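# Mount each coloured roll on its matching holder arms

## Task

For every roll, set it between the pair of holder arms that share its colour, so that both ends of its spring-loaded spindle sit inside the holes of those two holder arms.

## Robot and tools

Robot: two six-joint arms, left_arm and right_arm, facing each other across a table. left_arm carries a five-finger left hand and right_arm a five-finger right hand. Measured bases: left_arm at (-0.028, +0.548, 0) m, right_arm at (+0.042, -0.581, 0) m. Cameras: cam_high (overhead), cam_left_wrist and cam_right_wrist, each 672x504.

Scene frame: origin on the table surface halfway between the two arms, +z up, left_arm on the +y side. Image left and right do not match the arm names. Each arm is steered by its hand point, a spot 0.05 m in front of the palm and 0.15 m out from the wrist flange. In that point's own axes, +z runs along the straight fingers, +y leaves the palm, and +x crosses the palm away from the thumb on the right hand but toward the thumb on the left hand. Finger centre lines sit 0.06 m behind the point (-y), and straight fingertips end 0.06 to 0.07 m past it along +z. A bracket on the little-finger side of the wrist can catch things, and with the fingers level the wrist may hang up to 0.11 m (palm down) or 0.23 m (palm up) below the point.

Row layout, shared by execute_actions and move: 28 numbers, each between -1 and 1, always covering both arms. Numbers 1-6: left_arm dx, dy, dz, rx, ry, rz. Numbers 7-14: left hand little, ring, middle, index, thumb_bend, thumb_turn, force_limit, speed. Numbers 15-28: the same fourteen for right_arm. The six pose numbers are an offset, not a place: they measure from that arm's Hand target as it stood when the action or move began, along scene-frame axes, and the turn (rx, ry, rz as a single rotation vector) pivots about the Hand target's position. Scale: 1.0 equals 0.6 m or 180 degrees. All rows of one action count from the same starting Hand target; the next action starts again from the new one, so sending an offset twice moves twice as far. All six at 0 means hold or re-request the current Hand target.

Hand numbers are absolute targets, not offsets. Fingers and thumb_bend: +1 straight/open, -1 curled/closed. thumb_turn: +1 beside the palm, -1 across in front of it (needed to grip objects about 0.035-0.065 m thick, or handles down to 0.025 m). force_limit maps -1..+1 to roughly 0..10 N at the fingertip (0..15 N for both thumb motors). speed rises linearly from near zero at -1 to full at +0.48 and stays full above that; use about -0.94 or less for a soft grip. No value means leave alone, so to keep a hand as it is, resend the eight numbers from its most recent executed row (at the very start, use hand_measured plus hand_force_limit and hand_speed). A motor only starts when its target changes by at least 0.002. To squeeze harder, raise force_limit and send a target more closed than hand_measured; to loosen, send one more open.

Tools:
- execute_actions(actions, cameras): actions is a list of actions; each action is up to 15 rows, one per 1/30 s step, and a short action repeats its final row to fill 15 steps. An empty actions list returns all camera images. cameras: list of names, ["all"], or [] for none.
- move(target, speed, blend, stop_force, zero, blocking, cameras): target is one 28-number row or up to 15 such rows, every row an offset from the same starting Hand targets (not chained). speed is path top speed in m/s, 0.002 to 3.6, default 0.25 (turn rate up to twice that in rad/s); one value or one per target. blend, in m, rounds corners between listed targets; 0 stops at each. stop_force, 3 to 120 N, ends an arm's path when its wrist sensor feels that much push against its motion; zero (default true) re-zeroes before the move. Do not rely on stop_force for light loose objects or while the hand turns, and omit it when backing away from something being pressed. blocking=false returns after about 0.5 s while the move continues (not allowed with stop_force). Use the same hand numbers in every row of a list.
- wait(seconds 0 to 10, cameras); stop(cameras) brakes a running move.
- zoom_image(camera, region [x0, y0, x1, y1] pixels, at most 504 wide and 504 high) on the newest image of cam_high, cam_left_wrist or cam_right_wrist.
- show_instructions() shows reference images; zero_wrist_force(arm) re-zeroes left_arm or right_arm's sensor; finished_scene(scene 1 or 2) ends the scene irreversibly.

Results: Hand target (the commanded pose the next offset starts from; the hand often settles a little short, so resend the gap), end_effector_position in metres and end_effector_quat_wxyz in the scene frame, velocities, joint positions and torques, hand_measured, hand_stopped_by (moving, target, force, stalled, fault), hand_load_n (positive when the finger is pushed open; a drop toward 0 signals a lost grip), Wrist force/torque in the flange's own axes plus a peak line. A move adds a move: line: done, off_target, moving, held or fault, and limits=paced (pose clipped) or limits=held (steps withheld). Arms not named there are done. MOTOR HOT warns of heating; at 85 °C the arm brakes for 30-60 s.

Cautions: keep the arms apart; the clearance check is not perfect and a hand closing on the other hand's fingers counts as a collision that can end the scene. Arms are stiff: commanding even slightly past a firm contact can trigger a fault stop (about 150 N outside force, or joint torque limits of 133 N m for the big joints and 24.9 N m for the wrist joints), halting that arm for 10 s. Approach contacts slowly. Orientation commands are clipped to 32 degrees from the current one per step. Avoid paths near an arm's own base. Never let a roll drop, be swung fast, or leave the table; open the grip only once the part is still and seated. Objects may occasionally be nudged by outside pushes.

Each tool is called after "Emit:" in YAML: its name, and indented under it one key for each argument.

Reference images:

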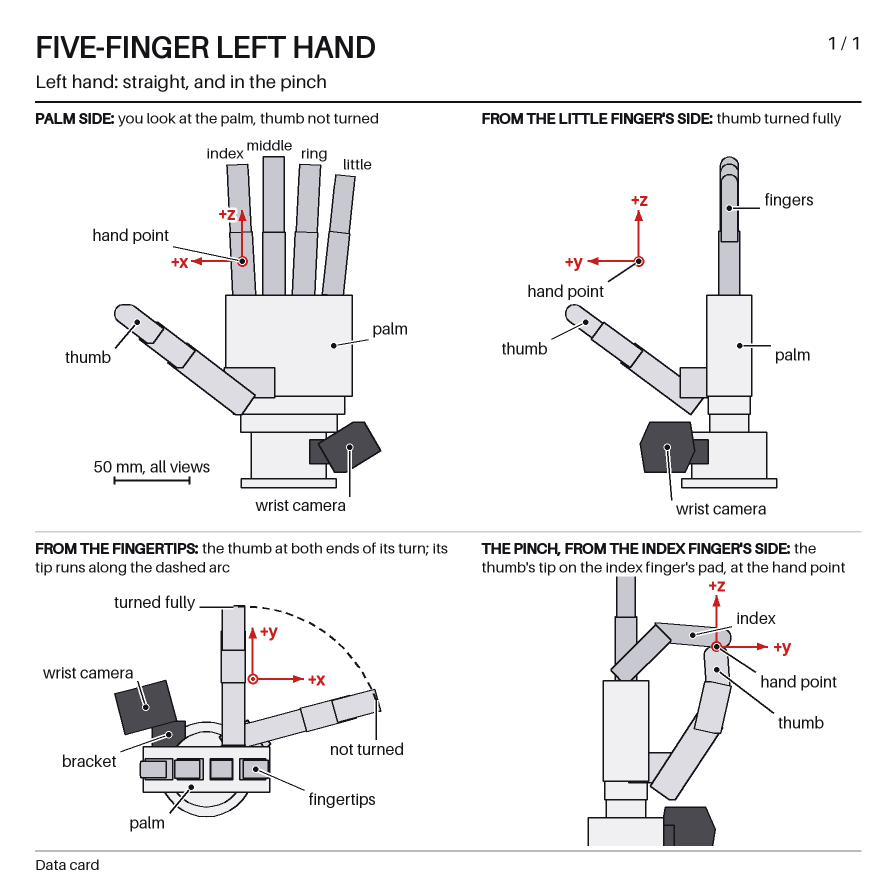

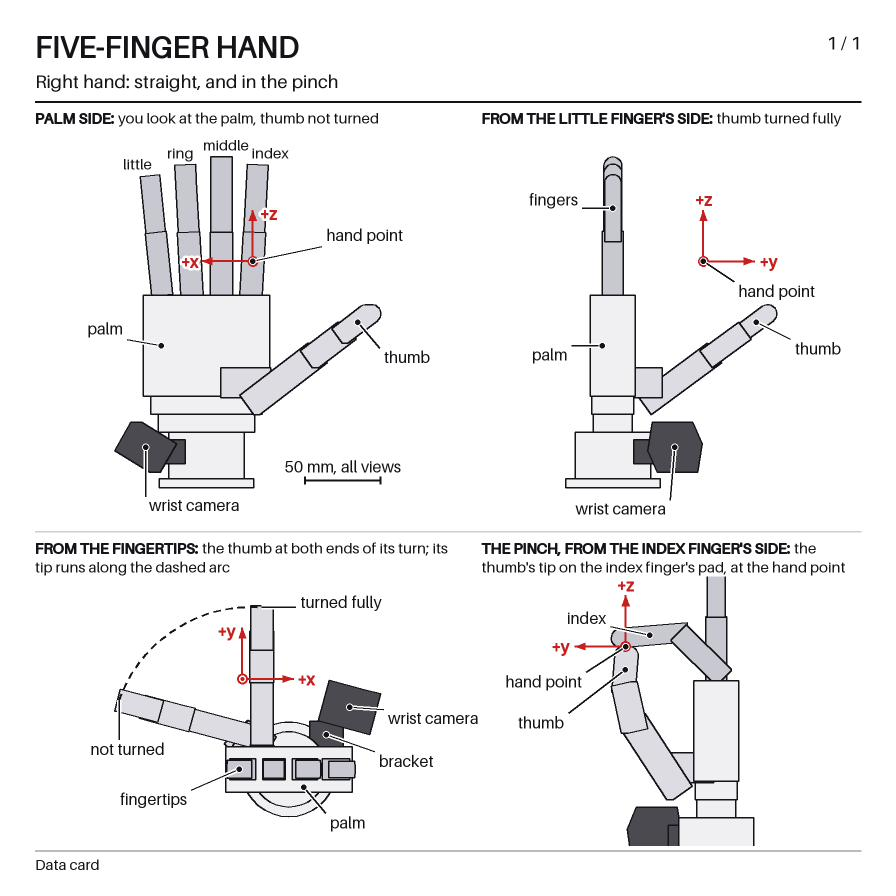

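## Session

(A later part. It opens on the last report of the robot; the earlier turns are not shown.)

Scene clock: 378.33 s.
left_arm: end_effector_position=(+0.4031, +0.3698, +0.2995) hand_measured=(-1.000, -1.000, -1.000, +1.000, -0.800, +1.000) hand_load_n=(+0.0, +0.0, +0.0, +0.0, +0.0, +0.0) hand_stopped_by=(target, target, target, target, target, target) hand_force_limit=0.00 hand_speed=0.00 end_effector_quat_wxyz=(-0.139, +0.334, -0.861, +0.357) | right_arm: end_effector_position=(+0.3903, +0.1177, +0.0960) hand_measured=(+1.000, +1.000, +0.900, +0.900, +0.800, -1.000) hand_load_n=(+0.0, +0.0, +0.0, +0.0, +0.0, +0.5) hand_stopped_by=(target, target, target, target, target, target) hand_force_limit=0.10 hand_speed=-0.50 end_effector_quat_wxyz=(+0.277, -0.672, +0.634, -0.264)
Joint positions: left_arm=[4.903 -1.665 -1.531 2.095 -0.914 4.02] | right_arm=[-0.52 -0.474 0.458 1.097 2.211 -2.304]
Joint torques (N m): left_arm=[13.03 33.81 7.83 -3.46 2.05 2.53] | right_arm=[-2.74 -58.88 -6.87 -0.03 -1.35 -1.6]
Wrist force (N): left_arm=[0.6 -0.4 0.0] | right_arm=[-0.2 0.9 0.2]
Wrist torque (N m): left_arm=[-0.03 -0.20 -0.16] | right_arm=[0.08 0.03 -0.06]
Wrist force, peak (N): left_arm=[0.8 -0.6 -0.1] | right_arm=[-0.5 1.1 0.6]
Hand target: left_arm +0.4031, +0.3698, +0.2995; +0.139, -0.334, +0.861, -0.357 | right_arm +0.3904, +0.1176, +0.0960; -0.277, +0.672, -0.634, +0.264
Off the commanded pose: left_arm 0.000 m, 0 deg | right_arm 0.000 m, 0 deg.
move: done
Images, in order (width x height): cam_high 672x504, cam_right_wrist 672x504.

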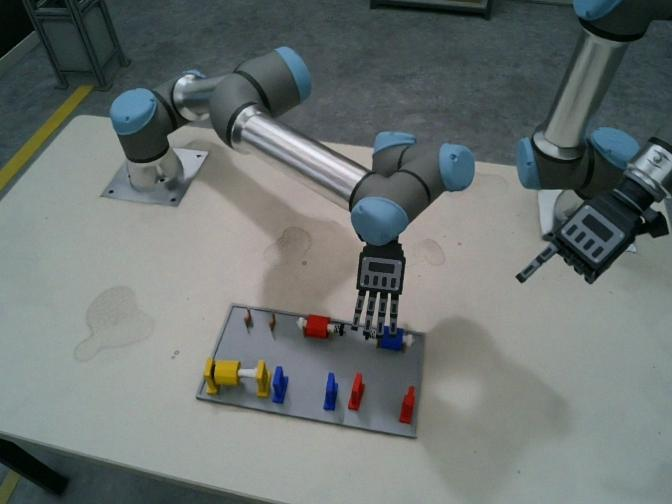

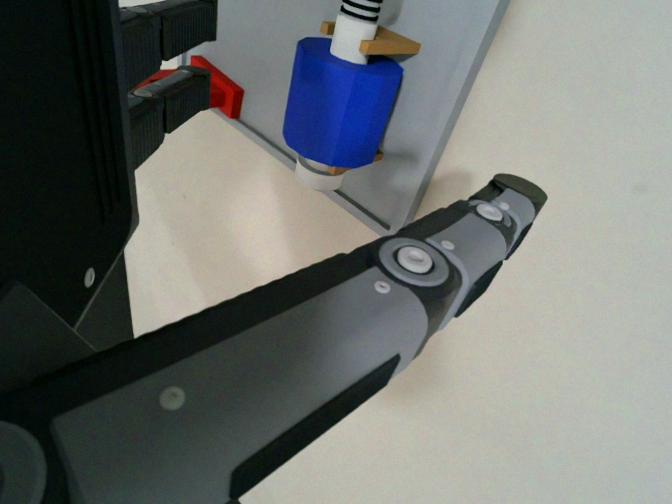

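Emit:
move:
  target: [0,0,0,0,0,0,-1,-1,-1,1,-0.8,1,0,0.0,0.0835,0.0207,-0.0867,0,0,0,1,1,0.9,0.9,0.8,-1,0.1,-0.5]
  speed: 0.05
  stop_force: 6
  cameras: ["cam_high", "cam_right_wrist"]

Scene clock: 382.63 s.
left_arm: end_effector_position=(+0.4031, +0.3698, +0.2995) hand_measured=(-1.000, -1.000, -1.000, +1.000, -0.800, +1.000) hand_load_n=(+0.0, +0.0, +0.0, +0.0, +0.0, +0.0) hand_stopped_by=(target, target, target, target, target, target) hand_force_limit=0.00 hand_speed=0.00 end_effector_quat_wxyz=(-0.139, +0.334, -0.861, +0.357) | right_arm: end_effector_position=(+0.4405, +0.1301, +0.0440) hand_measured=(+1.000, +1.000, +0.900, +0.900, +0.800, -1.000) hand_load_n=(+0.0, +0.0, +0.0, +0.0, +0.0, +0.0) hand_stopped_by=(target, target, target, target, target, target) hand_force_limit=0.10 hand_speed=-0.50 end_effector_quat_wxyz=(+0.277, -0.672, +0.634, -0.264)
Joint positions: left_arm=[4.903 -1.665 -1.531 2.095 -0.914 4.02] | right_arm=[-0.573 -0.295 0.224 1.118 2.186 -2.361]
Joint torques (N m): left_arm=[13.63 33.54 6.88 -3.37 2.06 2.6] | right_arm=[-8.27 -48.01 -33.75 2.94 3.21 1.08]
Wrist force (N): left_arm=[0.7 -0.3 0.1] | right_arm=[0.0 0.8 0.1]
Wrist torque (N m): left_arm=[-0.02 -0.21 -0.16] | right_arm=[0.14 -0.02 -0.05]
Wrist force, peak (N): left_arm=[0.7 -0.6 0.3] | right_arm=[-0.1 1.2 -0.2]
Hand target: left_arm +0.4031, +0.3698, +0.2995; +0.139, -0.334, +0.861, -0.357 | right_arm +0.4405, +0.1301, +0.0440; -0.277, +0.672, -0.634, +0.264
Off the commanded pose: left_arm 0.000 m, 0 deg | right_arm 0.000 m, 0 deg.
move: done
Images, in order (width x height): cam_high 672x504, cam_right_wrist 672x504.

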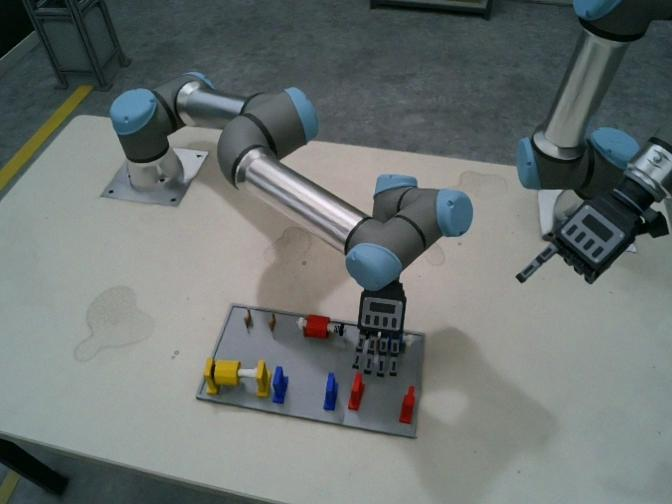

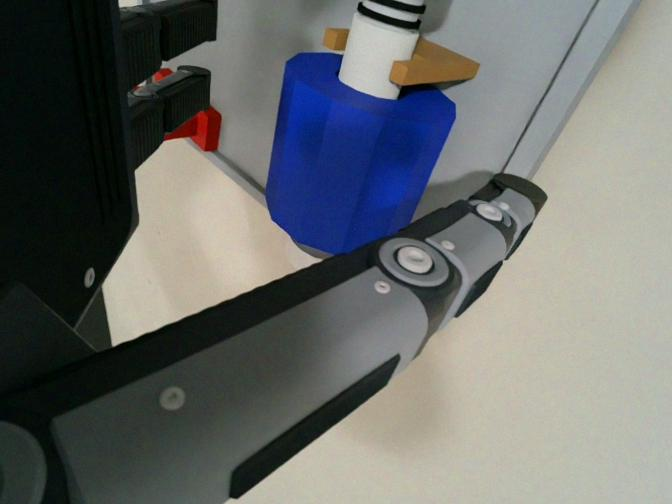

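Emit:
move:
  target: [0,0,0,0,0,0,-1,-1,-1,1,-0.8,1,0,0.0,0,0,0,0,0,0,1,1,0.3,0.3,0.75,-1,-0.6,-0.7]
  speed: 0.05

Emit:
move:
  target: [0,0,0,0,0,0,-1,-1,-1,1,-0.8,1,0,0.0,0,0,0,0,0,0,1,1,-0.3,-0.3,-0.1,-1,-0.6,-0.94]
  speed: 0.05
  cameras: ["cam_high", "cam_right_wrist"]

Scene clock: 384.07 s.
left_arm: end_effector_position=(+0.4031, +0.3698, +0.2995) hand_measured=(-1.000, -1.000, -1.000, +1.000, -0.800, +1.000) hand_load_n=(+0.0, +0.0, +0.0, -0.5, +0.0, +0.0) hand_stopped_by=(target, target, target, target, target, target) hand_force_limit=0.00 hand_speed=0.00 end_effector_quat_wxyz=(-0.139, +0.334, -0.861, +0.357) | right_arm: end_effector_position=(+0.4405, +0.1301, +0.0440) hand_measured=(+1.000, +1.000, +0.300, +0.300, +0.750, -1.000) hand_load_n=(+0.0, -0.5, +0.0, +0.0, +0.0, +0.0) hand_stopped_by=(target, target, target, target, target, target) hand_force_limit=-0.60 hand_speed=-0.70 end_effector_quat_wxyz=(+0.277, -0.672, +0.634, -0.264)
Joint positions: left_arm=[4.903 -1.665 -1.531 2.095 -0.914 4.02] | right_arm=[-0.573 -0.295 0.224 1.118 2.186 -2.361]
Joint torques (N m): left_arm=[13.77 33.82 7.31 -3.43 1.86 2.49] | right_arm=[-4.33 -47.85 -35.2 2.5 2.45 0.79]
Wrist force (N): left_arm=[0.7 -0.3 -0.1] | right_arm=[0.1 0.6 0.0]
Wrist torque (N m): left_arm=[-0.01 -0.22 -0.16] | right_arm=[0.11 -0.03 -0.05]
Wrist force, peak (N): left_arm=[0.9 -0.5 -0.1] | right_arm=[0.2 1.2 0.2]
Hand target: left_arm +0.4031, +0.3698, +0.2995; +0.139, -0.334, +0.861, -0.357 | right_arm +0.4405, +0.1301, +0.0440; -0.277, +0.672, -0.634, +0.264
Off the commanded pose: left_arm 0.000 m, 0 deg | right_arm 0.000 m, 0 deg.
move: done

Scene clock: 386.73 s.
left_arm: end_effector_position=(+0.4031, +0.3698, +0.2995) hand_measured=(-1.000, -1.000, -1.000, +1.000, -0.800, +1.000) hand_load_n=(+0.0, +0.5, +0.0, +0.0, +0.0, +0.0) hand_stopped_by=(target, target, target, target, target, target) hand_force_limit=0.00 hand_speed=0.00 end_effector_quat_wxyz=(-0.139, +0.334, -0.861, +0.357) | right_arm: end_effector_position=(+0.4405, +0.1301, +0.0440) hand_measured=(+1.000, +1.000, +0.132, +0.144, +0.538, -1.000) hand_load_n=(+0.0, +0.0, +3.0, +2.0, +3.0, +0.0) hand_stopped_by=(target, target, force, force, force, target) hand_force_limit=-0.60 hand_speed=-0.94 end_effector_quat_wxyz=(+0.277, -0.672, +0.634, -0.264)
Joint positions: left_arm=[4.903 -1.665 -1.531 2.095 -0.914 4.02] | right_arm=[-0.573 -0.295 0.224 1.118 2.186 -2.361]
Joint torques (N m): left_arm=[13.33 33.22 8.04 -3.25 1.91 2.55] | right_arm=[-0.73 -52.2 -33.42 2.07 1.23 0.97]
Wrist force (N): left_arm=[0.4 -0.3 0.0] | right_arm=[0.5 0.3 2.0]
Wrist torque (N m): left_arm=[-0.01 -0.17 -0.17] | right_arm=[0.20 -0.01 -0.03]
Wrist force, peak (N): left_arm=[0.8 -0.5 -0.1] | right_arm=[0.8 -1.9 4.6]
Hand target: left_arm +0.4031, +0.3698, +0.2995; +0.139, -0.334, +0.861, -0.357 | right_arm +0.4405, +0.1301, +0.0440; -0.277, +0.672, -0.634, +0.264
Off the commanded pose: left_arm 0.000 m, 0 deg | right_arm 0.000 m, 0 deg.
move: done
Images, in order (width x height): cam_high 672x504, cam_right_wrist 672x504.

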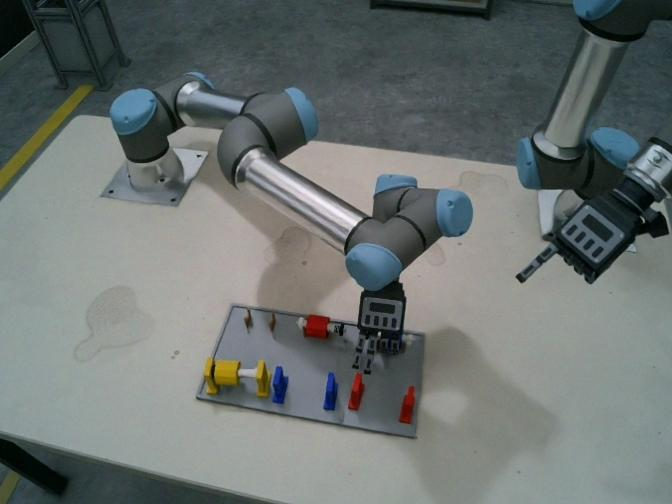

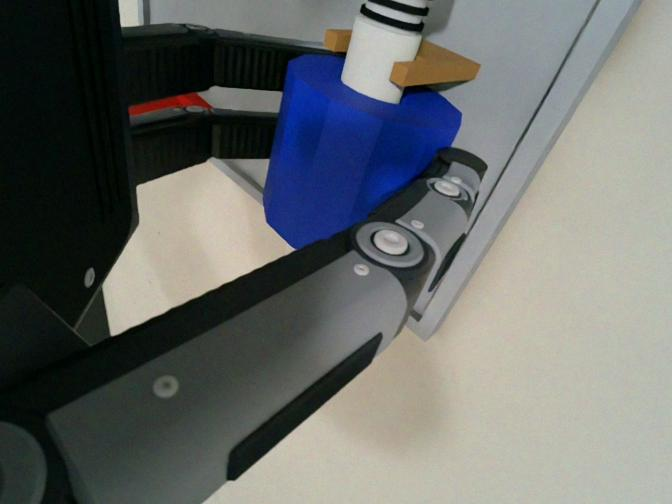

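Emit:
move:
  target: [0,0,0,0,0,0,-1,-1,-1,1,-0.8,1,0,0.0,0,0,0,0,0,0,1,1,-0.35,-0.35,-0.15,-1,0.1,-0.95]
  speed: 0.05

Scene clock: 387.37 s.
left_arm: end_effector_position=(+0.4031, +0.3698, +0.2995) hand_measured=(-1.000, -1.000, -1.000, +1.000, -0.800, +1.000) hand_load_n=(+0.5, +0.0, +0.0, +0.0, +0.0, +0.0) hand_stopped_by=(target, target, target, target, target, target) hand_force_limit=0.00 hand_speed=0.00 end_effector_quat_wxyz=(-0.139, +0.334, -0.861, +0.357) | right_arm: end_effector_position=(+0.4405, +0.1301, +0.0440) hand_measured=(+1.000, +1.000, +0.130, +0.136, +0.522, -1.000) hand_load_n=(+0.0, +0.0, +6.0, +5.5, +8.0, +0.0) hand_stopped_by=(target, target, force, force, force, target) hand_force_limit=0.10 hand_speed=-0.95 end_effector_quat_wxyz=(+0.277, -0.672, +0.634, -0.264)
Joint positions: left_arm=[4.903 -1.665 -1.531 2.095 -0.914 4.02] | right_arm=[-0.573 -0.295 0.224 1.118 2.186 -2.361]
Joint torques (N m): left_arm=[13.65 33.7 7.33 -3.48 2.08 2.51] | right_arm=[1.58 -54.92 -32.73 1.81 1.03 0.9]
Wrist force (N): left_arm=[0.5 -0.4 -0.3] | right_arm=[0.0 -0.4 3.4]
Wrist torque (N m): left_arm=[-0.02 -0.19 -0.16] | right_arm=[0.15 0.01 -0.02]
Wrist force, peak (N): left_arm=[0.6 -0.6 0.0] | right_arm=[0.5 -2.3 5.6]
Hand target: left_arm +0.4031, +0.3698, +0.2995; +0.139, -0.334, +0.861, -0.357 | right_arm +0.4405, +0.1301, +0.0440; -0.277, +0.672, -0.634, +0.264
Off the commanded pose: left_arm 0.000 m, 0 deg | right_arm 0.000 m, 0 deg.
move: done

Emit:
move:
  target:
    - [0,0,0,0,0,0,-1,-1,-1,1,-0.8,1,0,0.0,-0.003,-0.005,0.05,0,0,0,1,1,-0.35,-0.35,-0.15,-1,0.1,-0.95]
    - [0,0,0,0,0,0,-1,-1,-1,1,-0.8,1,0,0.0,0.0,-0.05,0.1,0,0,0,1,1,-0.35,-0.35,-0.15,-1,0.1,-0.95]
    - [0,0,0,0,0,0,-1,-1,-1,1,-0.8,1,0,0.0,0.05,-0.15,0.16,0,0,0,1,1,-0.35,-0.35,-0.15,-1,0.1,-0.95]
  speed: [0.03, 0.06, 0.08]
  blend: [0.01, 0.02, 0]
  cameras: ["cam_high", "cam_right_wrist"]

Scene clock: 391.17 s.
left_arm: end_effector_position=(+0.4031, +0.3698, +0.2995) hand_measured=(-1.000, -1.000, -1.000, +1.000, -0.800, +1.000) hand_load_n=(+0.0, +0.0, +0.5, +0.0, +0.0, +0.0) hand_stopped_by=(target, target, target, target, target, target) hand_force_limit=0.00 hand_speed=0.00 end_effector_quat_wxyz=(-0.139, +0.334, -0.861, +0.357) | right_arm: end_effector_position=(+0.4704, +0.0401, +0.1400) hand_measured=(+1.000, +1.000, +0.130, +0.138, +0.522, -1.000) hand_load_n=(+0.0, +0.0, +8.0, +5.5, +12.5, -1.5) hand_stopped_by=(target, target, force, force, force, target) hand_force_limit=0.10 hand_speed=-0.95 end_effector_quat_wxyz=(+0.277, -0.672, +0.634, -0.264)
Joint positions: left_arm=[4.903 -1.665 -1.531 2.095 -0.914 4.02] | right_arm=[-0.686 -0.676 0.711 0.949 2.126 -2.476]
Joint torques (N m): left_arm=[12.54 32.93 7.43 -3.26 1.97 2.43] | right_arm=[-7.36 -56.86 -6.23 0.07 -1.75 -1.55]
Wrist force (N): left_arm=[0.3 -0.4 0.2] | right_arm=[-0.4 1.1 0.8]
Wrist torque (N m): left_arm=[-0.04 -0.16 -0.18] | right_arm=[0.07 0.05 -0.10]
Wrist force, peak (N): left_arm=[0.7 -0.7 0.0] | right_arm=[-3.7 -10.3 22.6]
Hand target: left_arm +0.4031, +0.3698, +0.2995; +0.139, -0.334, +0.861, -0.357 | right_arm +0.4705, +0.0401, +0.1400; -0.277, +0.672, -0.634, +0.264
Off the commanded pose: left_arm 0.000 m, 0 deg | right_arm 0.000 m, 0 deg.
move: done
Images, in order (width x height): cam_high 672x504, cam_right_wrist 672x504.

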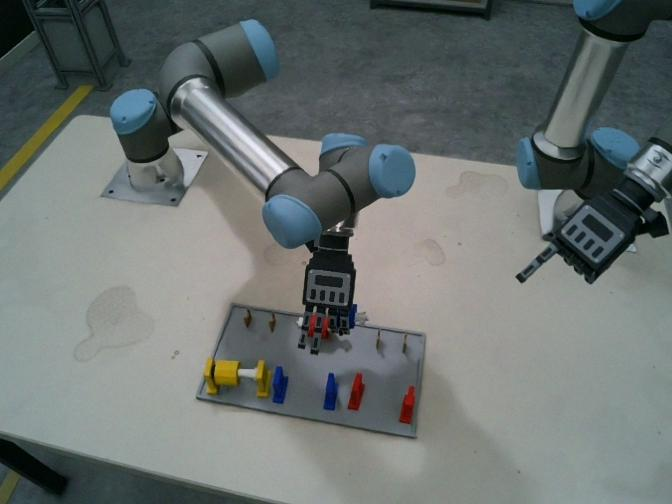

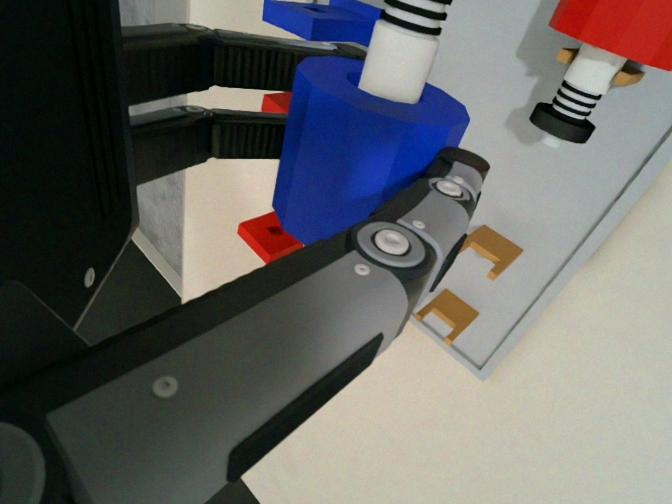

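Emit:
zoom_image:
  camera: "cam_right_wrist"
  region: [260, 0, 500, 200]

Scaled by 2.100 from the camera's 672x504 image, which has a finer 960x720 frame.

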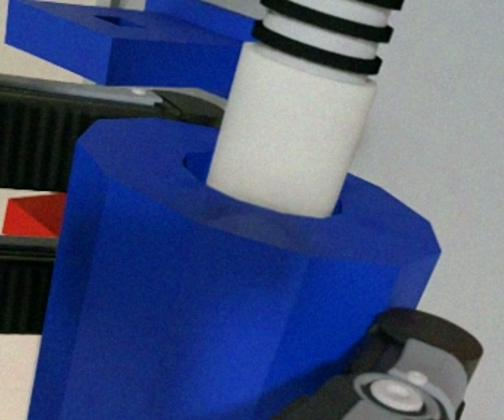

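Emit:
move:
  target:
    - [0,0,0,0,0,0,-1,-1,-1,1,-0.8,1,0,0.0,0.1902,-0.0563,0.02,0.1109,0.0066,0,1,1,-0.35,-0.35,-0.15,-1,0.1,-0.95]
    - [0,0,0,0,0,0,-1,-1,-1,1,-0.8,1,0,0.0,0.1902,-0.0563,-0.0667,0.1109,0.0066,0,1,1,-0.35,-0.35,-0.15,-1,0.1,-0.95]
  speed: 0.1
  blend: [0.01, 0]
  cameras: ["cam_high", "cam_right_wrist"]

Emit:
zoom_image:
  camera: "cam_high"
  region: [250, 310, 390, 420]

Scene clock: 397.37 s.
left_arm: end_effector_position=(+0.4031, +0.3698, +0.2995) hand_measured=(-1.000, -1.000, -1.000, +1.000, -0.800, +1.000) hand_load_n=(+0.0, +0.0, +0.0, +0.0, +0.0, +0.0) hand_stopped_by=(target, target, target, target, target, target) hand_force_limit=0.00 hand_speed=0.00 end_effector_quat_wxyz=(-0.139, +0.334, -0.861, +0.357) | right_arm: end_effector_position=(+0.5846, +0.0063, +0.1001) hand_measured=(+1.000, +1.000, +0.130, +0.138, +0.522, -1.000) hand_load_n=(+0.0, +0.0, +8.0, +5.5, +12.5, -1.5) hand_stopped_by=(target, target, force, force, force, target) hand_force_limit=0.10 hand_speed=-0.95 end_effector_quat_wxyz=(+0.383, -0.617, +0.673, -0.143)
Joint positions: left_arm=[4.903 -1.665 -1.531 2.095 -0.914 4.02] | right_arm=[-0.94 -0.776 1.009 0.513 1.761 -2.496]
Joint torques (N m): left_arm=[12.55 32.6 8.44 -3.56 1.9 2.4] | right_arm=[-9.25 -38.95 -6.26 -0.69 -1.99 0.68]
Wrist force (N): left_arm=[0.5 -0.5 0.0] | right_arm=[0.0 1.3 0.6]
Wrist torque (N m): left_arm=[-0.04 -0.19 -0.16] | right_arm=[0.14 -0.04 -0.23]
Wrist force, peak (N): left_arm=[0.7 -0.6 0.1] | right_arm=[-0.2 1.4 1.3]
Hand target: left_arm +0.4031, +0.3698, +0.2995; +0.139, -0.334, +0.861, -0.357 | right_arm +0.5846, +0.0063, +0.1000; +0.383, -0.617, +0.673, -0.143
Off the commanded pose: left_arm 0.000 m, 0 deg | right_arm 0.000 m, 0 deg.
move: done
Images, in order (width x height): cam_high 672x504, cam_right_wrist 672x504.

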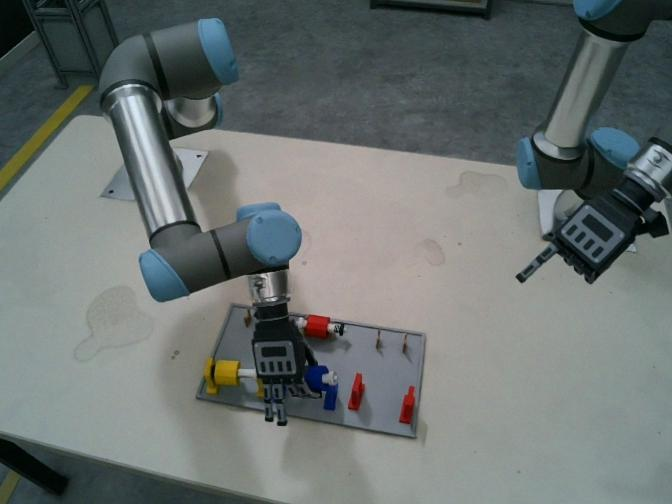

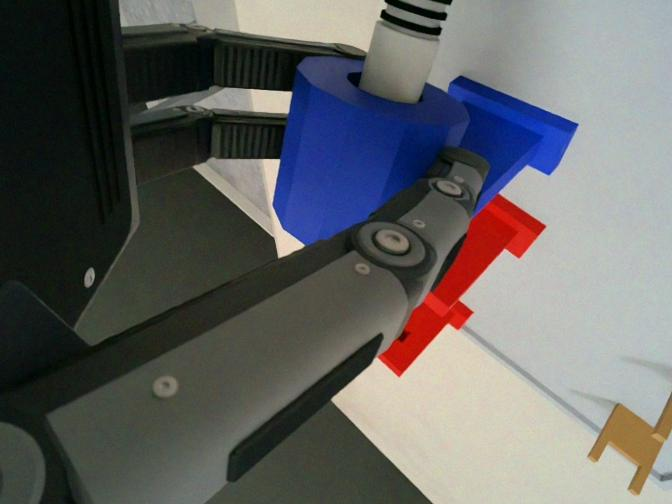

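Scaled by 3.600 from the camera's 672x504 image, which has a finer 960x720 frame.

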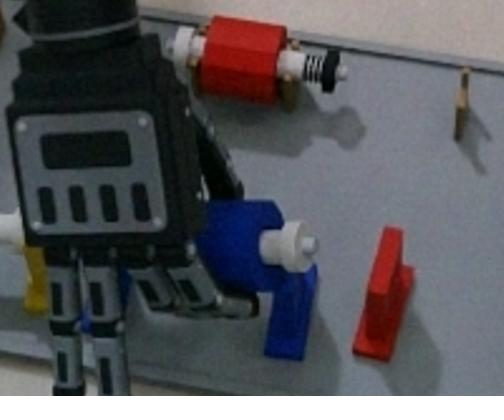

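Emit:
move:
  target: [0,0,0,0,0,0,-1,-1,-1,1,-0.8,1,0,0.0,-0.0025,0.0,-0.0317,0,0,0,1,1,-0.35,-0.35,-0.15,-1,0.1,-0.95]
  speed: 0.03
  stop_force: 3
  cameras: ["cam_high", "cam_right_wrist"]

Emit:
zoom_image:
  camera: "cam_high"
  region: [250, 310, 390, 420]

Scene clock: 399.47 s.
left_arm: end_effector_position=(+0.4031, +0.3698, +0.2995) hand_measured=(-1.000, -1.000, -1.000, +1.000, -0.800, +1.000) hand_load_n=(+0.0, +0.5, +0.0, +0.0, +0.0, +0.0) hand_stopped_by=(target, target, target, target, target, target) hand_force_limit=0.00 hand_speed=0.00 end_effector_quat_wxyz=(-0.139, +0.334, -0.861, +0.357) | right_arm: end_effector_position=(+0.5831, +0.0063, +0.0810) hand_measured=(+1.000, +1.000, +0.130, +0.136, +0.522, -1.000) hand_load_n=(+0.0, +0.0, +7.0, +0.0, +5.5, +1.5) hand_stopped_by=(target, target, force, force, force, target) hand_force_limit=0.10 hand_speed=-0.95 end_effector_quat_wxyz=(+0.383, -0.617, +0.673, -0.143)
Joint positions: left_arm=[4.903 -1.665 -1.531 2.095 -0.914 4.02] | right_arm=[-0.939 -0.765 1.04 0.471 1.762 -2.495]
Joint torques (N m): left_arm=[13.06 32.41 7.84 -3.34 1.92 2.53] | right_arm=[10.88 -39.52 -6.1 -1.02 2.62 1.66]
Wrist force (N): left_arm=[0.5 -0.5 0.1] | right_arm=[0.3 0.9 0.3]
Wrist torque (N m): left_arm=[-0.05 -0.18 -0.17] | right_arm=[0.10 -0.08 -0.20]
Wrist force, peak (N): left_arm=[0.8 -0.5 0.0] | right_arm=[0.1 1.4 0.6]
Hand target: left_arm +0.4031, +0.3698, +0.2995; +0.139, -0.334, +0.861, -0.357 | right_arm +0.5831, +0.0063, +0.0810; +0.383, -0.617, +0.673, -0.143
Off the commanded pose: left_arm 0.000 m, 0 deg | right_arm 0.000 m, 0 deg.
move: done
Images, in order (width x height): cam_high 672x504, cam_right_wrist 672x504.

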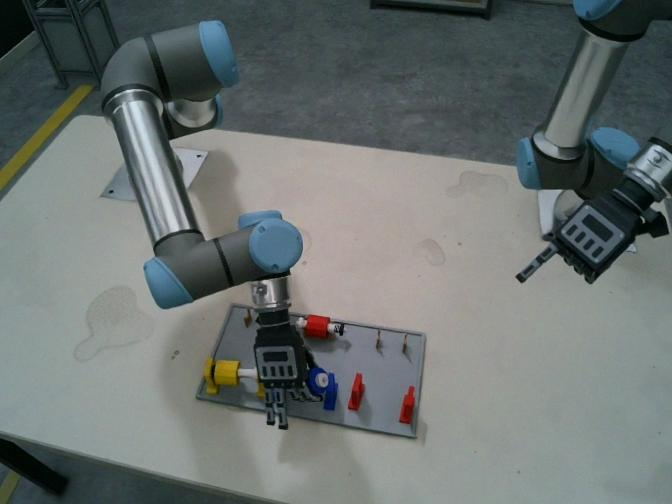

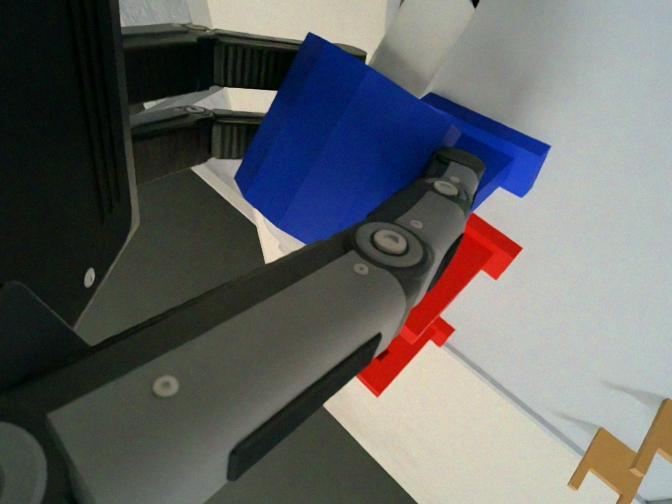

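Scaled by 3.600 from the camera's 672x504 image, which has a finer 960x720 frame.

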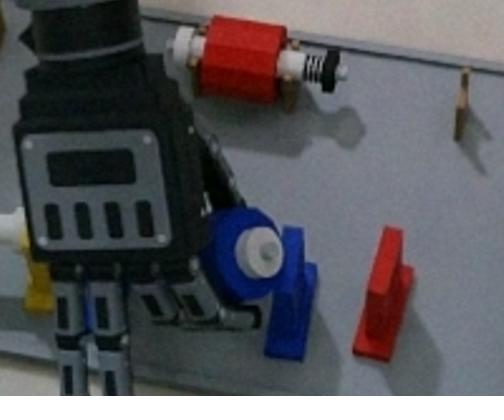

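Emit:
zoom_image:
  camera: "cam_high"
  region: [300, 360, 350, 410]

Emit:
zoom_image:
  camera: "cam_right_wrist"
  region: [220, 0, 560, 255]

Scaled by 10.080 from the camera's 672x504 image, which has a finer 960x720 frame.

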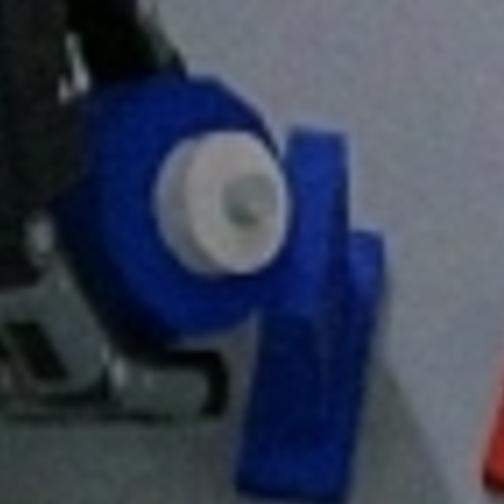

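Scaled by 1.482 from the camera's 672x504 image, which has a finer 960x720 frame.

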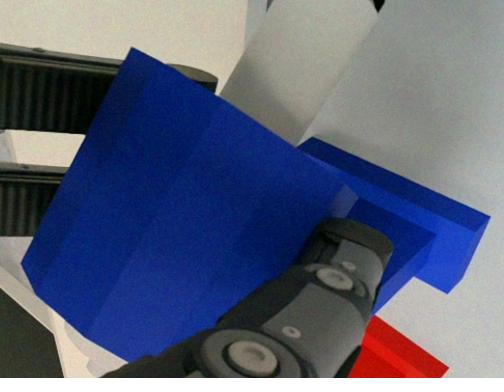

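Emit:
move:
  target:
    - [0,0,0,0,0,0,-1,-1,-1,1,-0.8,1,0,0.0,0.0,0.0,0.075,0,0,0,1,1,-0.35,-0.35,-0.15,-1,0.1,-0.95]
    - [0,0,0,0,0,0,-1,-1,-1,1,-0.8,1,0,0.0,0.0,-0.0683,0.075,0,0,0,1,1,-0.35,-0.35,-0.15,-1,0.1,-0.95]
  speed: 0.06
  blend: [0.01, 0]
  cameras: ["cam_high", "cam_right_wrist"]

Emit:
zoom_image:
  camera: "cam_high"
  region: [250, 320, 370, 420]

Scene clock: 403.03 s.
left_arm: end_effector_position=(+0.4031, +0.3698, +0.2995) hand_measured=(-1.000, -1.000, -1.000, +1.000, -0.800, +1.000) hand_load_n=(+0.0, +0.0, +0.0, +0.0, +0.0, +0.0) hand_stopped_by=(target, target, target, target, target, target) hand_force_limit=0.00 hand_speed=0.00 end_effector_quat_wxyz=(-0.139, +0.334, -0.861, +0.357) | right_arm: end_effector_position=(+0.5831, -0.0346, +0.1260) hand_measured=(+1.000, +1.000, +0.130, +0.136, +0.522, -1.000) hand_load_n=(+0.0, +0.0, +6.5, +0.0, +5.5, +1.5) hand_stopped_by=(target, target, force, force, force, target) hand_force_limit=0.10 hand_speed=-0.95 end_effector_quat_wxyz=(+0.383, -0.617, +0.673, -0.143)
Joint positions: left_arm=[4.903 -1.665 -1.531 2.095 -0.914 4.02] | right_arm=[-0.995 -0.877 1.118 0.499 1.721 -2.534]
Joint torques (N m): left_arm=[12.89 32.14 8.06 -3.21 1.76 2.26] | right_arm=[-9.32 -52.49 -4.99 -1.15 -2.28 -1.63]
Wrist force (N): left_arm=[0.5 -0.5 0.0] | right_arm=[0.1 1.5 0.6]
Wrist torque (N m): left_arm=[-0.04 -0.20 -0.16] | right_arm=[0.21 -0.06 -0.07]
Wrist force, peak (N): left_arm=[0.8 -0.4 0.1] | right_arm=[0.4 1.8 0.9]
Hand target: left_arm +0.4031, +0.3698, +0.2995; +0.139, -0.334, +0.861, -0.357 | right_arm +0.5831, -0.0347, +0.1260; +0.383, -0.617, +0.673, -0.143
Off the commanded pose: left_arm 0.000 m, 0 deg | right_arm 0.000 m, 0 deg.
move: done
Images, in order (width x height): cam_high 672x504, cam_right_wrist 672x504.

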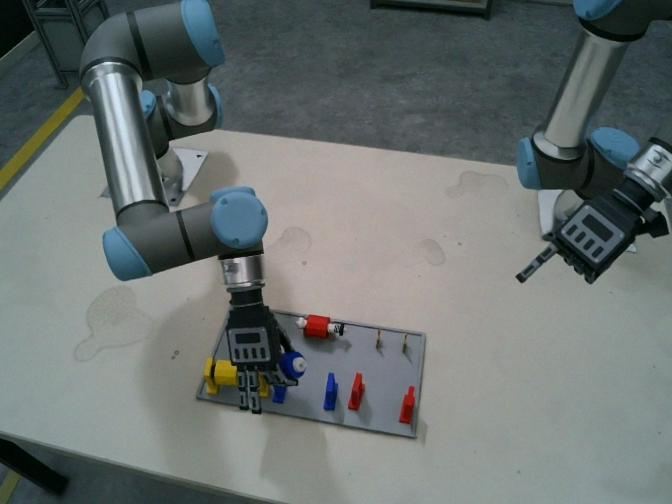

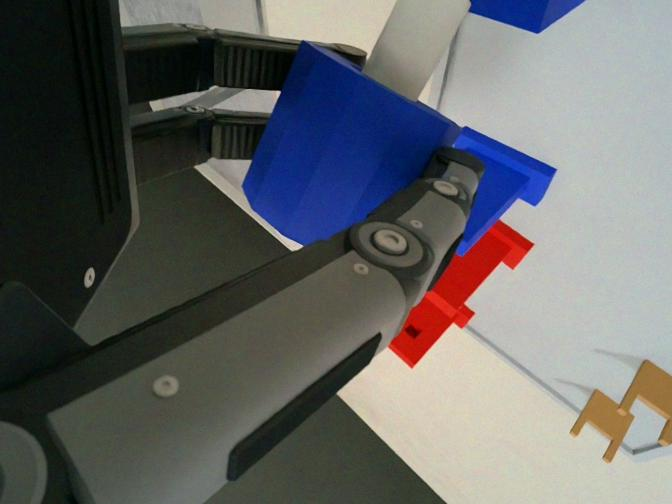

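Scaled by 4.200 from the camera's 672x504 image, which has a finer 960x720 frame.

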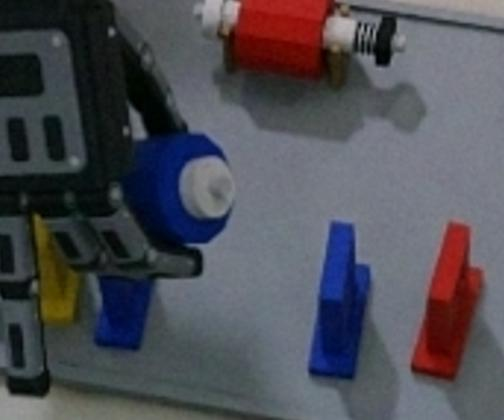

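Emit:
move:
  target: [0,0,0,0,0,0,-1,-1,-1,1,-0.8,1,0,0.0,0.0,0.0,-0.04,0,0,0,1,1,-0.35,-0.35,-0.15,-1,0.1,-0.95]
  speed: 0.02
  stop_force: 4
  cameras: ["cam_high", "cam_right_wrist"]

Emit:
zoom_image:
  camera: "cam_high"
  region: [250, 320, 370, 420]

Scene clock: 405.37 s.
left_arm: end_effector_position=(+0.4031, +0.3698, +0.2995) hand_measured=(-1.000, -1.000, -1.000, +1.000, -0.800, +1.000) hand_load_n=(+0.0, +0.5, +0.0, +0.0, +0.0, +0.0) hand_stopped_by=(target, target, target, target, target, target) hand_force_limit=0.00 hand_speed=0.00 end_effector_quat_wxyz=(-0.139, +0.334, -0.861, +0.357) | right_arm: end_effector_position=(+0.5831, -0.0347, +0.1020) hand_measured=(+1.000, +1.000, +0.130, +0.136, +0.522, -1.000) hand_load_n=(+0.0, +0.0, +6.5, +0.0, +5.5, +1.5) hand_stopped_by=(target, target, force, force, force, target) hand_force_limit=0.10 hand_speed=-0.95 end_effector_quat_wxyz=(+0.383, -0.617, +0.673, -0.143)
Joint positions: left_arm=[4.903 -1.665 -1.531 2.095 -0.914 4.02] | right_arm=[-0.995 -0.861 1.153 0.447 1.721 -2.534]
Joint torques (N m): left_arm=[13.65 32.06 8.16 -3.2 1.75 2.39] | right_arm=[-8.81 -34.93 -5.28 -0.88 -2.09 -1.42]
Wrist force (N): left_arm=[0.7 -0.4 0.0] | right_arm=[0.0 1.3 0.7]
Wrist torque (N m): left_arm=[-0.02 -0.22 -0.15] | right_arm=[0.19 -0.07 -0.05]
Wrist force, peak (N): left_arm=[0.7 -0.6 0.0] | right_arm=[0.4 1.5 0.7]
Hand target: left_arm +0.4031, +0.3698, +0.2995; +0.139, -0.334, +0.861, -0.357 | right_arm +0.5831, -0.0347, +0.1020; +0.383, -0.617, +0.673, -0.143
Off the commanded pose: left_arm 0.000 m, 0 deg | right_arm 0.000 m, 0 deg.
move: done
Images, in order (width x height): cam_high 672x504, cam_right_wrist 672x504.

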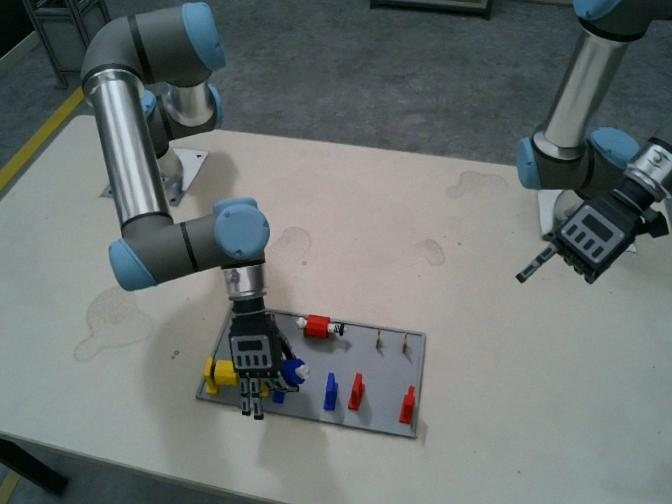

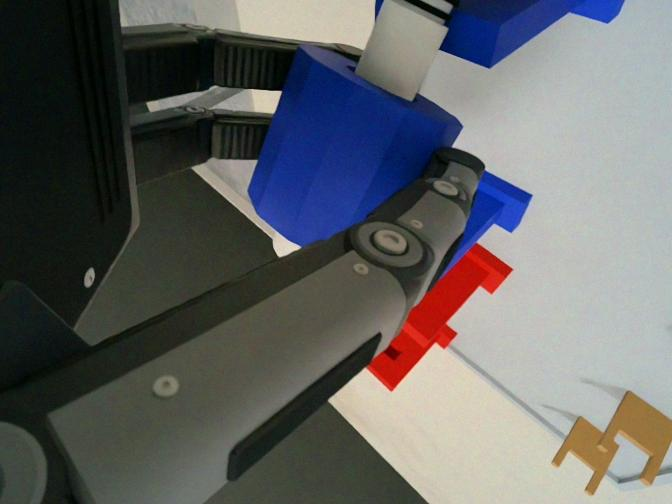

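Scaled by 4.200 from the camera's 672x504 image, which has a finer 960x720 frame.

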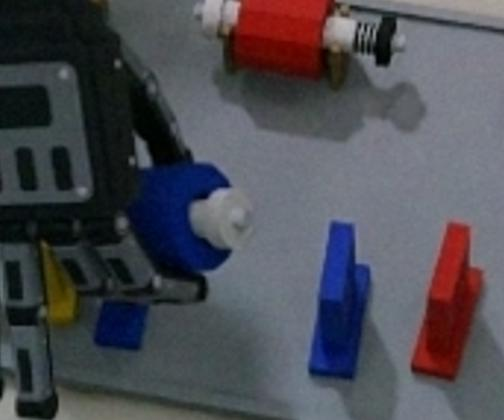

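Emit:
move:
  target: [0,0,0,0,0,0,-1,-1,-1,1,-0.8,1,0,0.0,0.0,0.0,-0.0117,0,0,0,1,1,-0.35,-0.35,-0.15,-1,0.1,-0.95]
  speed: 0.02
  stop_force: 4
  cameras: ["cam_high", "cam_right_wrist"]

Emit:
zoom_image:
  camera: "cam_high"
  region: [250, 320, 370, 420]

Scene clock: 406.93 s.
left_arm: end_effector_position=(+0.4031, +0.3698, +0.2995) hand_measured=(-1.000, -1.000, -1.000, +1.000, -0.800, +1.000) hand_load_n=(+0.5, +0.0, +0.0, +0.0, +0.0, +0.0) hand_stopped_by=(target, target, target, target, target, target) hand_force_limit=0.00 hand_speed=0.00 end_effector_quat_wxyz=(-0.139, +0.334, -0.861, +0.357) | right_arm: end_effector_position=(+0.5831, -0.0347, +0.0949) hand_measured=(+1.000, +1.000, +0.128, +0.136, +0.520, -1.000) hand_load_n=(+0.0, +0.0, +2.0, +1.0, +2.5, +0.0) hand_stopped_by=(target, target, force, force, force, target) hand_force_limit=0.10 hand_speed=-0.95 end_effector_quat_wxyz=(+0.383, -0.617, +0.673, -0.143)
Joint positions: left_arm=[4.903 -1.665 -1.531 2.095 -0.914 4.02] | right_arm=[-0.995 -0.856 1.163 0.433 1.721 -2.534]
Joint torques (N m): left_arm=[12.29 31.75 8.98 -3.11 1.89 2.35] | right_arm=[-7.86 -35.81 -5.95 -0.86 -1.55 -1.38]
Wrist force (N): left_arm=[0.7 -0.6 -0.1] | right_arm=[-0.3 0.6 0.2]
Wrist torque (N m): left_arm=[-0.05 -0.23 -0.15] | right_arm=[0.11 -0.04 -0.06]
Wrist force, peak (N): left_arm=[0.7 -0.6 -0.1] | right_arm=[0.2 1.4 0.8]
Hand target: left_arm +0.4031, +0.3698, +0.2995; +0.139, -0.334, +0.861, -0.357 | right_arm +0.5831, -0.0347, +0.0949; +0.383, -0.617, +0.673, -0.143
Off the commanded pose: left_arm 0.000 m, 0 deg | right_arm 0.000 m, 0 deg.
move: done
Images, in order (width x height): cam_high 672x504, cam_right_wrist 672x504.

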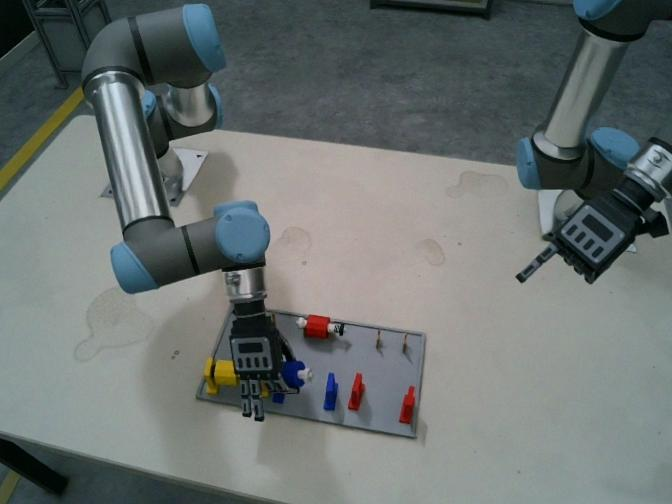

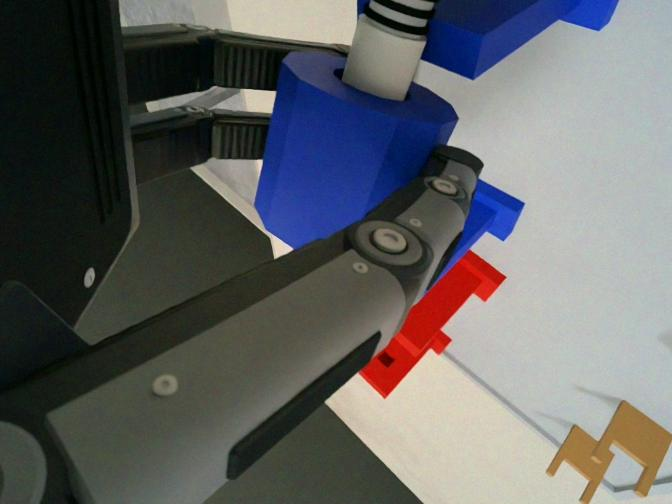

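Scaled by 4.200 from the camera's 672x504 image, which has a finer 960x720 frame.

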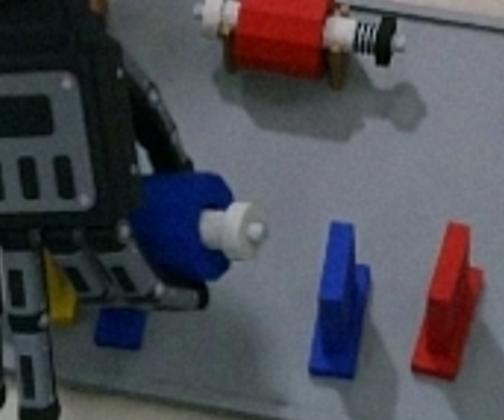

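Emit:
move:
  target: [0,0,0,0,0,0,-1,-1,-1,1,-0.8,1,0,0.0,0.0,0.0,-0.0042,0,0,0,1,1,-0.35,-0.35,-0.15,-1,0.1,-0.95]
  speed: 0.02
  stop_force: 4

Emit:
move:
  target: [0,0,0,0,0,0,-1,-1,-1,1,-0.8,1,0,0.0,0.0,0.0,0,0,0,0,1,1,-0.37,-0.37,-0.17,-1,0.1,-0.95]
  speed: 0.02
  cameras: ["cam_high", "cam_right_wrist"]

Emit:
zoom_image:
  camera: "cam_right_wrist"
  region: [240, 0, 640, 300]

Scene clock: 411.93 s.
left_arm: end_effector_position=(+0.4031, +0.3698, +0.2995) hand_measured=(-1.000, -1.000, -1.000, +1.000, -0.800, +1.000) hand_load_n=(+0.0, +0.5, +0.0, +0.0, +0.0, +0.0) hand_stopped_by=(target, target, target, target, target, target) hand_force_limit=0.00 hand_speed=0.00 end_effector_quat_wxyz=(-0.139, +0.334, -0.861, +0.357) | right_arm: end_effector_position=(+0.5831, -0.0347, +0.0924) hand_measured=(+1.000, +1.000, +0.128, +0.136, +0.520, -1.000) hand_load_n=(+0.0, +0.0, +1.5, +1.0, +1.5, +0.5) hand_stopped_by=(target, target, force, force, force, target) hand_force_limit=0.10 hand_speed=-0.95 end_effector_quat_wxyz=(+0.383, -0.617, +0.673, -0.143)
Joint positions: left_arm=[4.903 -1.665 -1.531 2.095 -0.914 4.02] | right_arm=[-0.995 -0.854 1.166 0.427 1.721 -2.534]
Joint torques (N m): left_arm=[12.68 31.33 7.78 -3.13 1.9 2.31] | right_arm=[-8.2 -35.9 -5.28 -1.02 -1.84 -1.37]
Wrist force (N): left_arm=[0.4 -0.4 0.2] | right_arm=[-0.4 1.0 0.2]
Wrist torque (N m): left_arm=[-0.04 -0.17 -0.18] | right_arm=[0.16 -0.03 -0.05]
Wrist force, peak (N): left_arm=[0.9 -0.4 0.1] | right_arm=[-0.1 1.6 0.2]
Hand target: left_arm +0.4031, +0.3698, +0.2995; +0.139, -0.334, +0.861, -0.357 | right_arm +0.5831, -0.0347, +0.0924; +0.383, -0.617, +0.673, -0.143
Off the commanded pose: left_arm 0.000 m, 0 deg | right_arm 0.000 m, 0 deg.
move: done

Scene clock: 412.43 s.
left_arm: end_effector_position=(+0.4031, +0.3698, +0.2995) hand_measured=(-1.000, -1.000, -1.000, +1.000, -0.800, +1.000) hand_load_n=(+0.0, +0.0, +0.0, +0.0, +0.0, +0.0) hand_stopped_by=(target, target, target, target, target, target) hand_force_limit=0.00 hand_speed=0.00 end_effector_quat_wxyz=(-0.139, +0.334, -0.861, +0.357) | right_arm: end_effector_position=(+0.5831, -0.0347, +0.0924) hand_measured=(+1.000, +1.000, +0.116, +0.114, +0.516, -1.000) hand_load_n=(+0.0, +0.0, +4.0, +5.5, +8.0, -1.5) hand_stopped_by=(target, target, force, force, force, target) hand_force_limit=0.10 hand_speed=-0.95 end_effector_quat_wxyz=(+0.383, -0.617, +0.673, -0.143)
Joint positions: left_arm=[4.903 -1.665 -1.531 2.095 -0.914 4.02] | right_arm=[-0.995 -0.854 1.166 0.427 1.721 -2.534]
Joint torques (N m): left_arm=[13.07 31.37 7.91 -3.05 1.87 2.33] | right_arm=[-7.59 -36.54 -6.21 -0.96 -1.55 -1.58]
Wrist force (N): left_arm=[0.5 -0.6 0.2] | right_arm=[-0.2 1.3 0.6]
Wrist torque (N m): left_arm=[-0.07 -0.18 -0.16] | right_arm=[0.18 -0.03 -0.06]
Wrist force, peak (N): left_arm=[0.7 -0.4 0.4] | right_arm=[0.4 1.5 0.7]
Hand target: left_arm +0.4031, +0.3698, +0.2995; +0.139, -0.334, +0.861, -0.357 | right_arm +0.5831, -0.0347, +0.0924; +0.383, -0.617, +0.673, -0.143
Off the commanded pose: left_arm 0.000 m, 0 deg | right_arm 0.000 m, 0 deg.
move: done
Images, in order (width x height): cam_high 672x504, cam_right_wrist 672x504.

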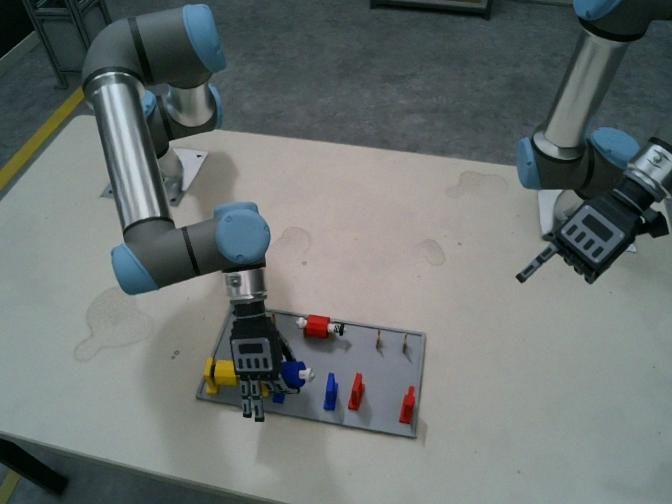

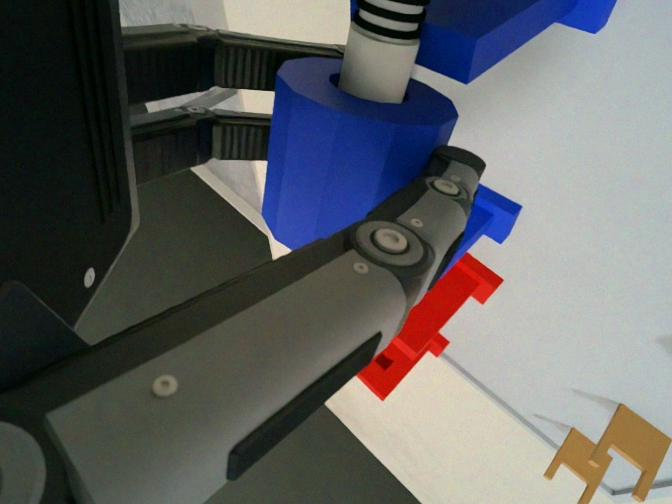

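Scaled by 1.260 from the camera's 672x504 image, which has a finer 960x720 frame.

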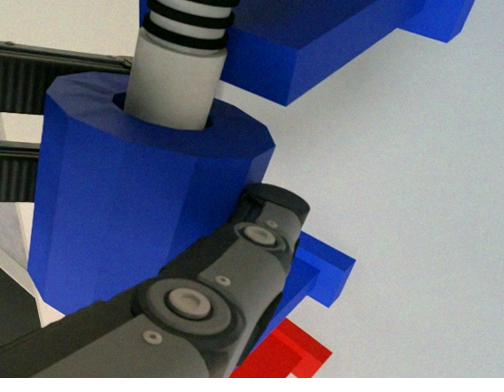

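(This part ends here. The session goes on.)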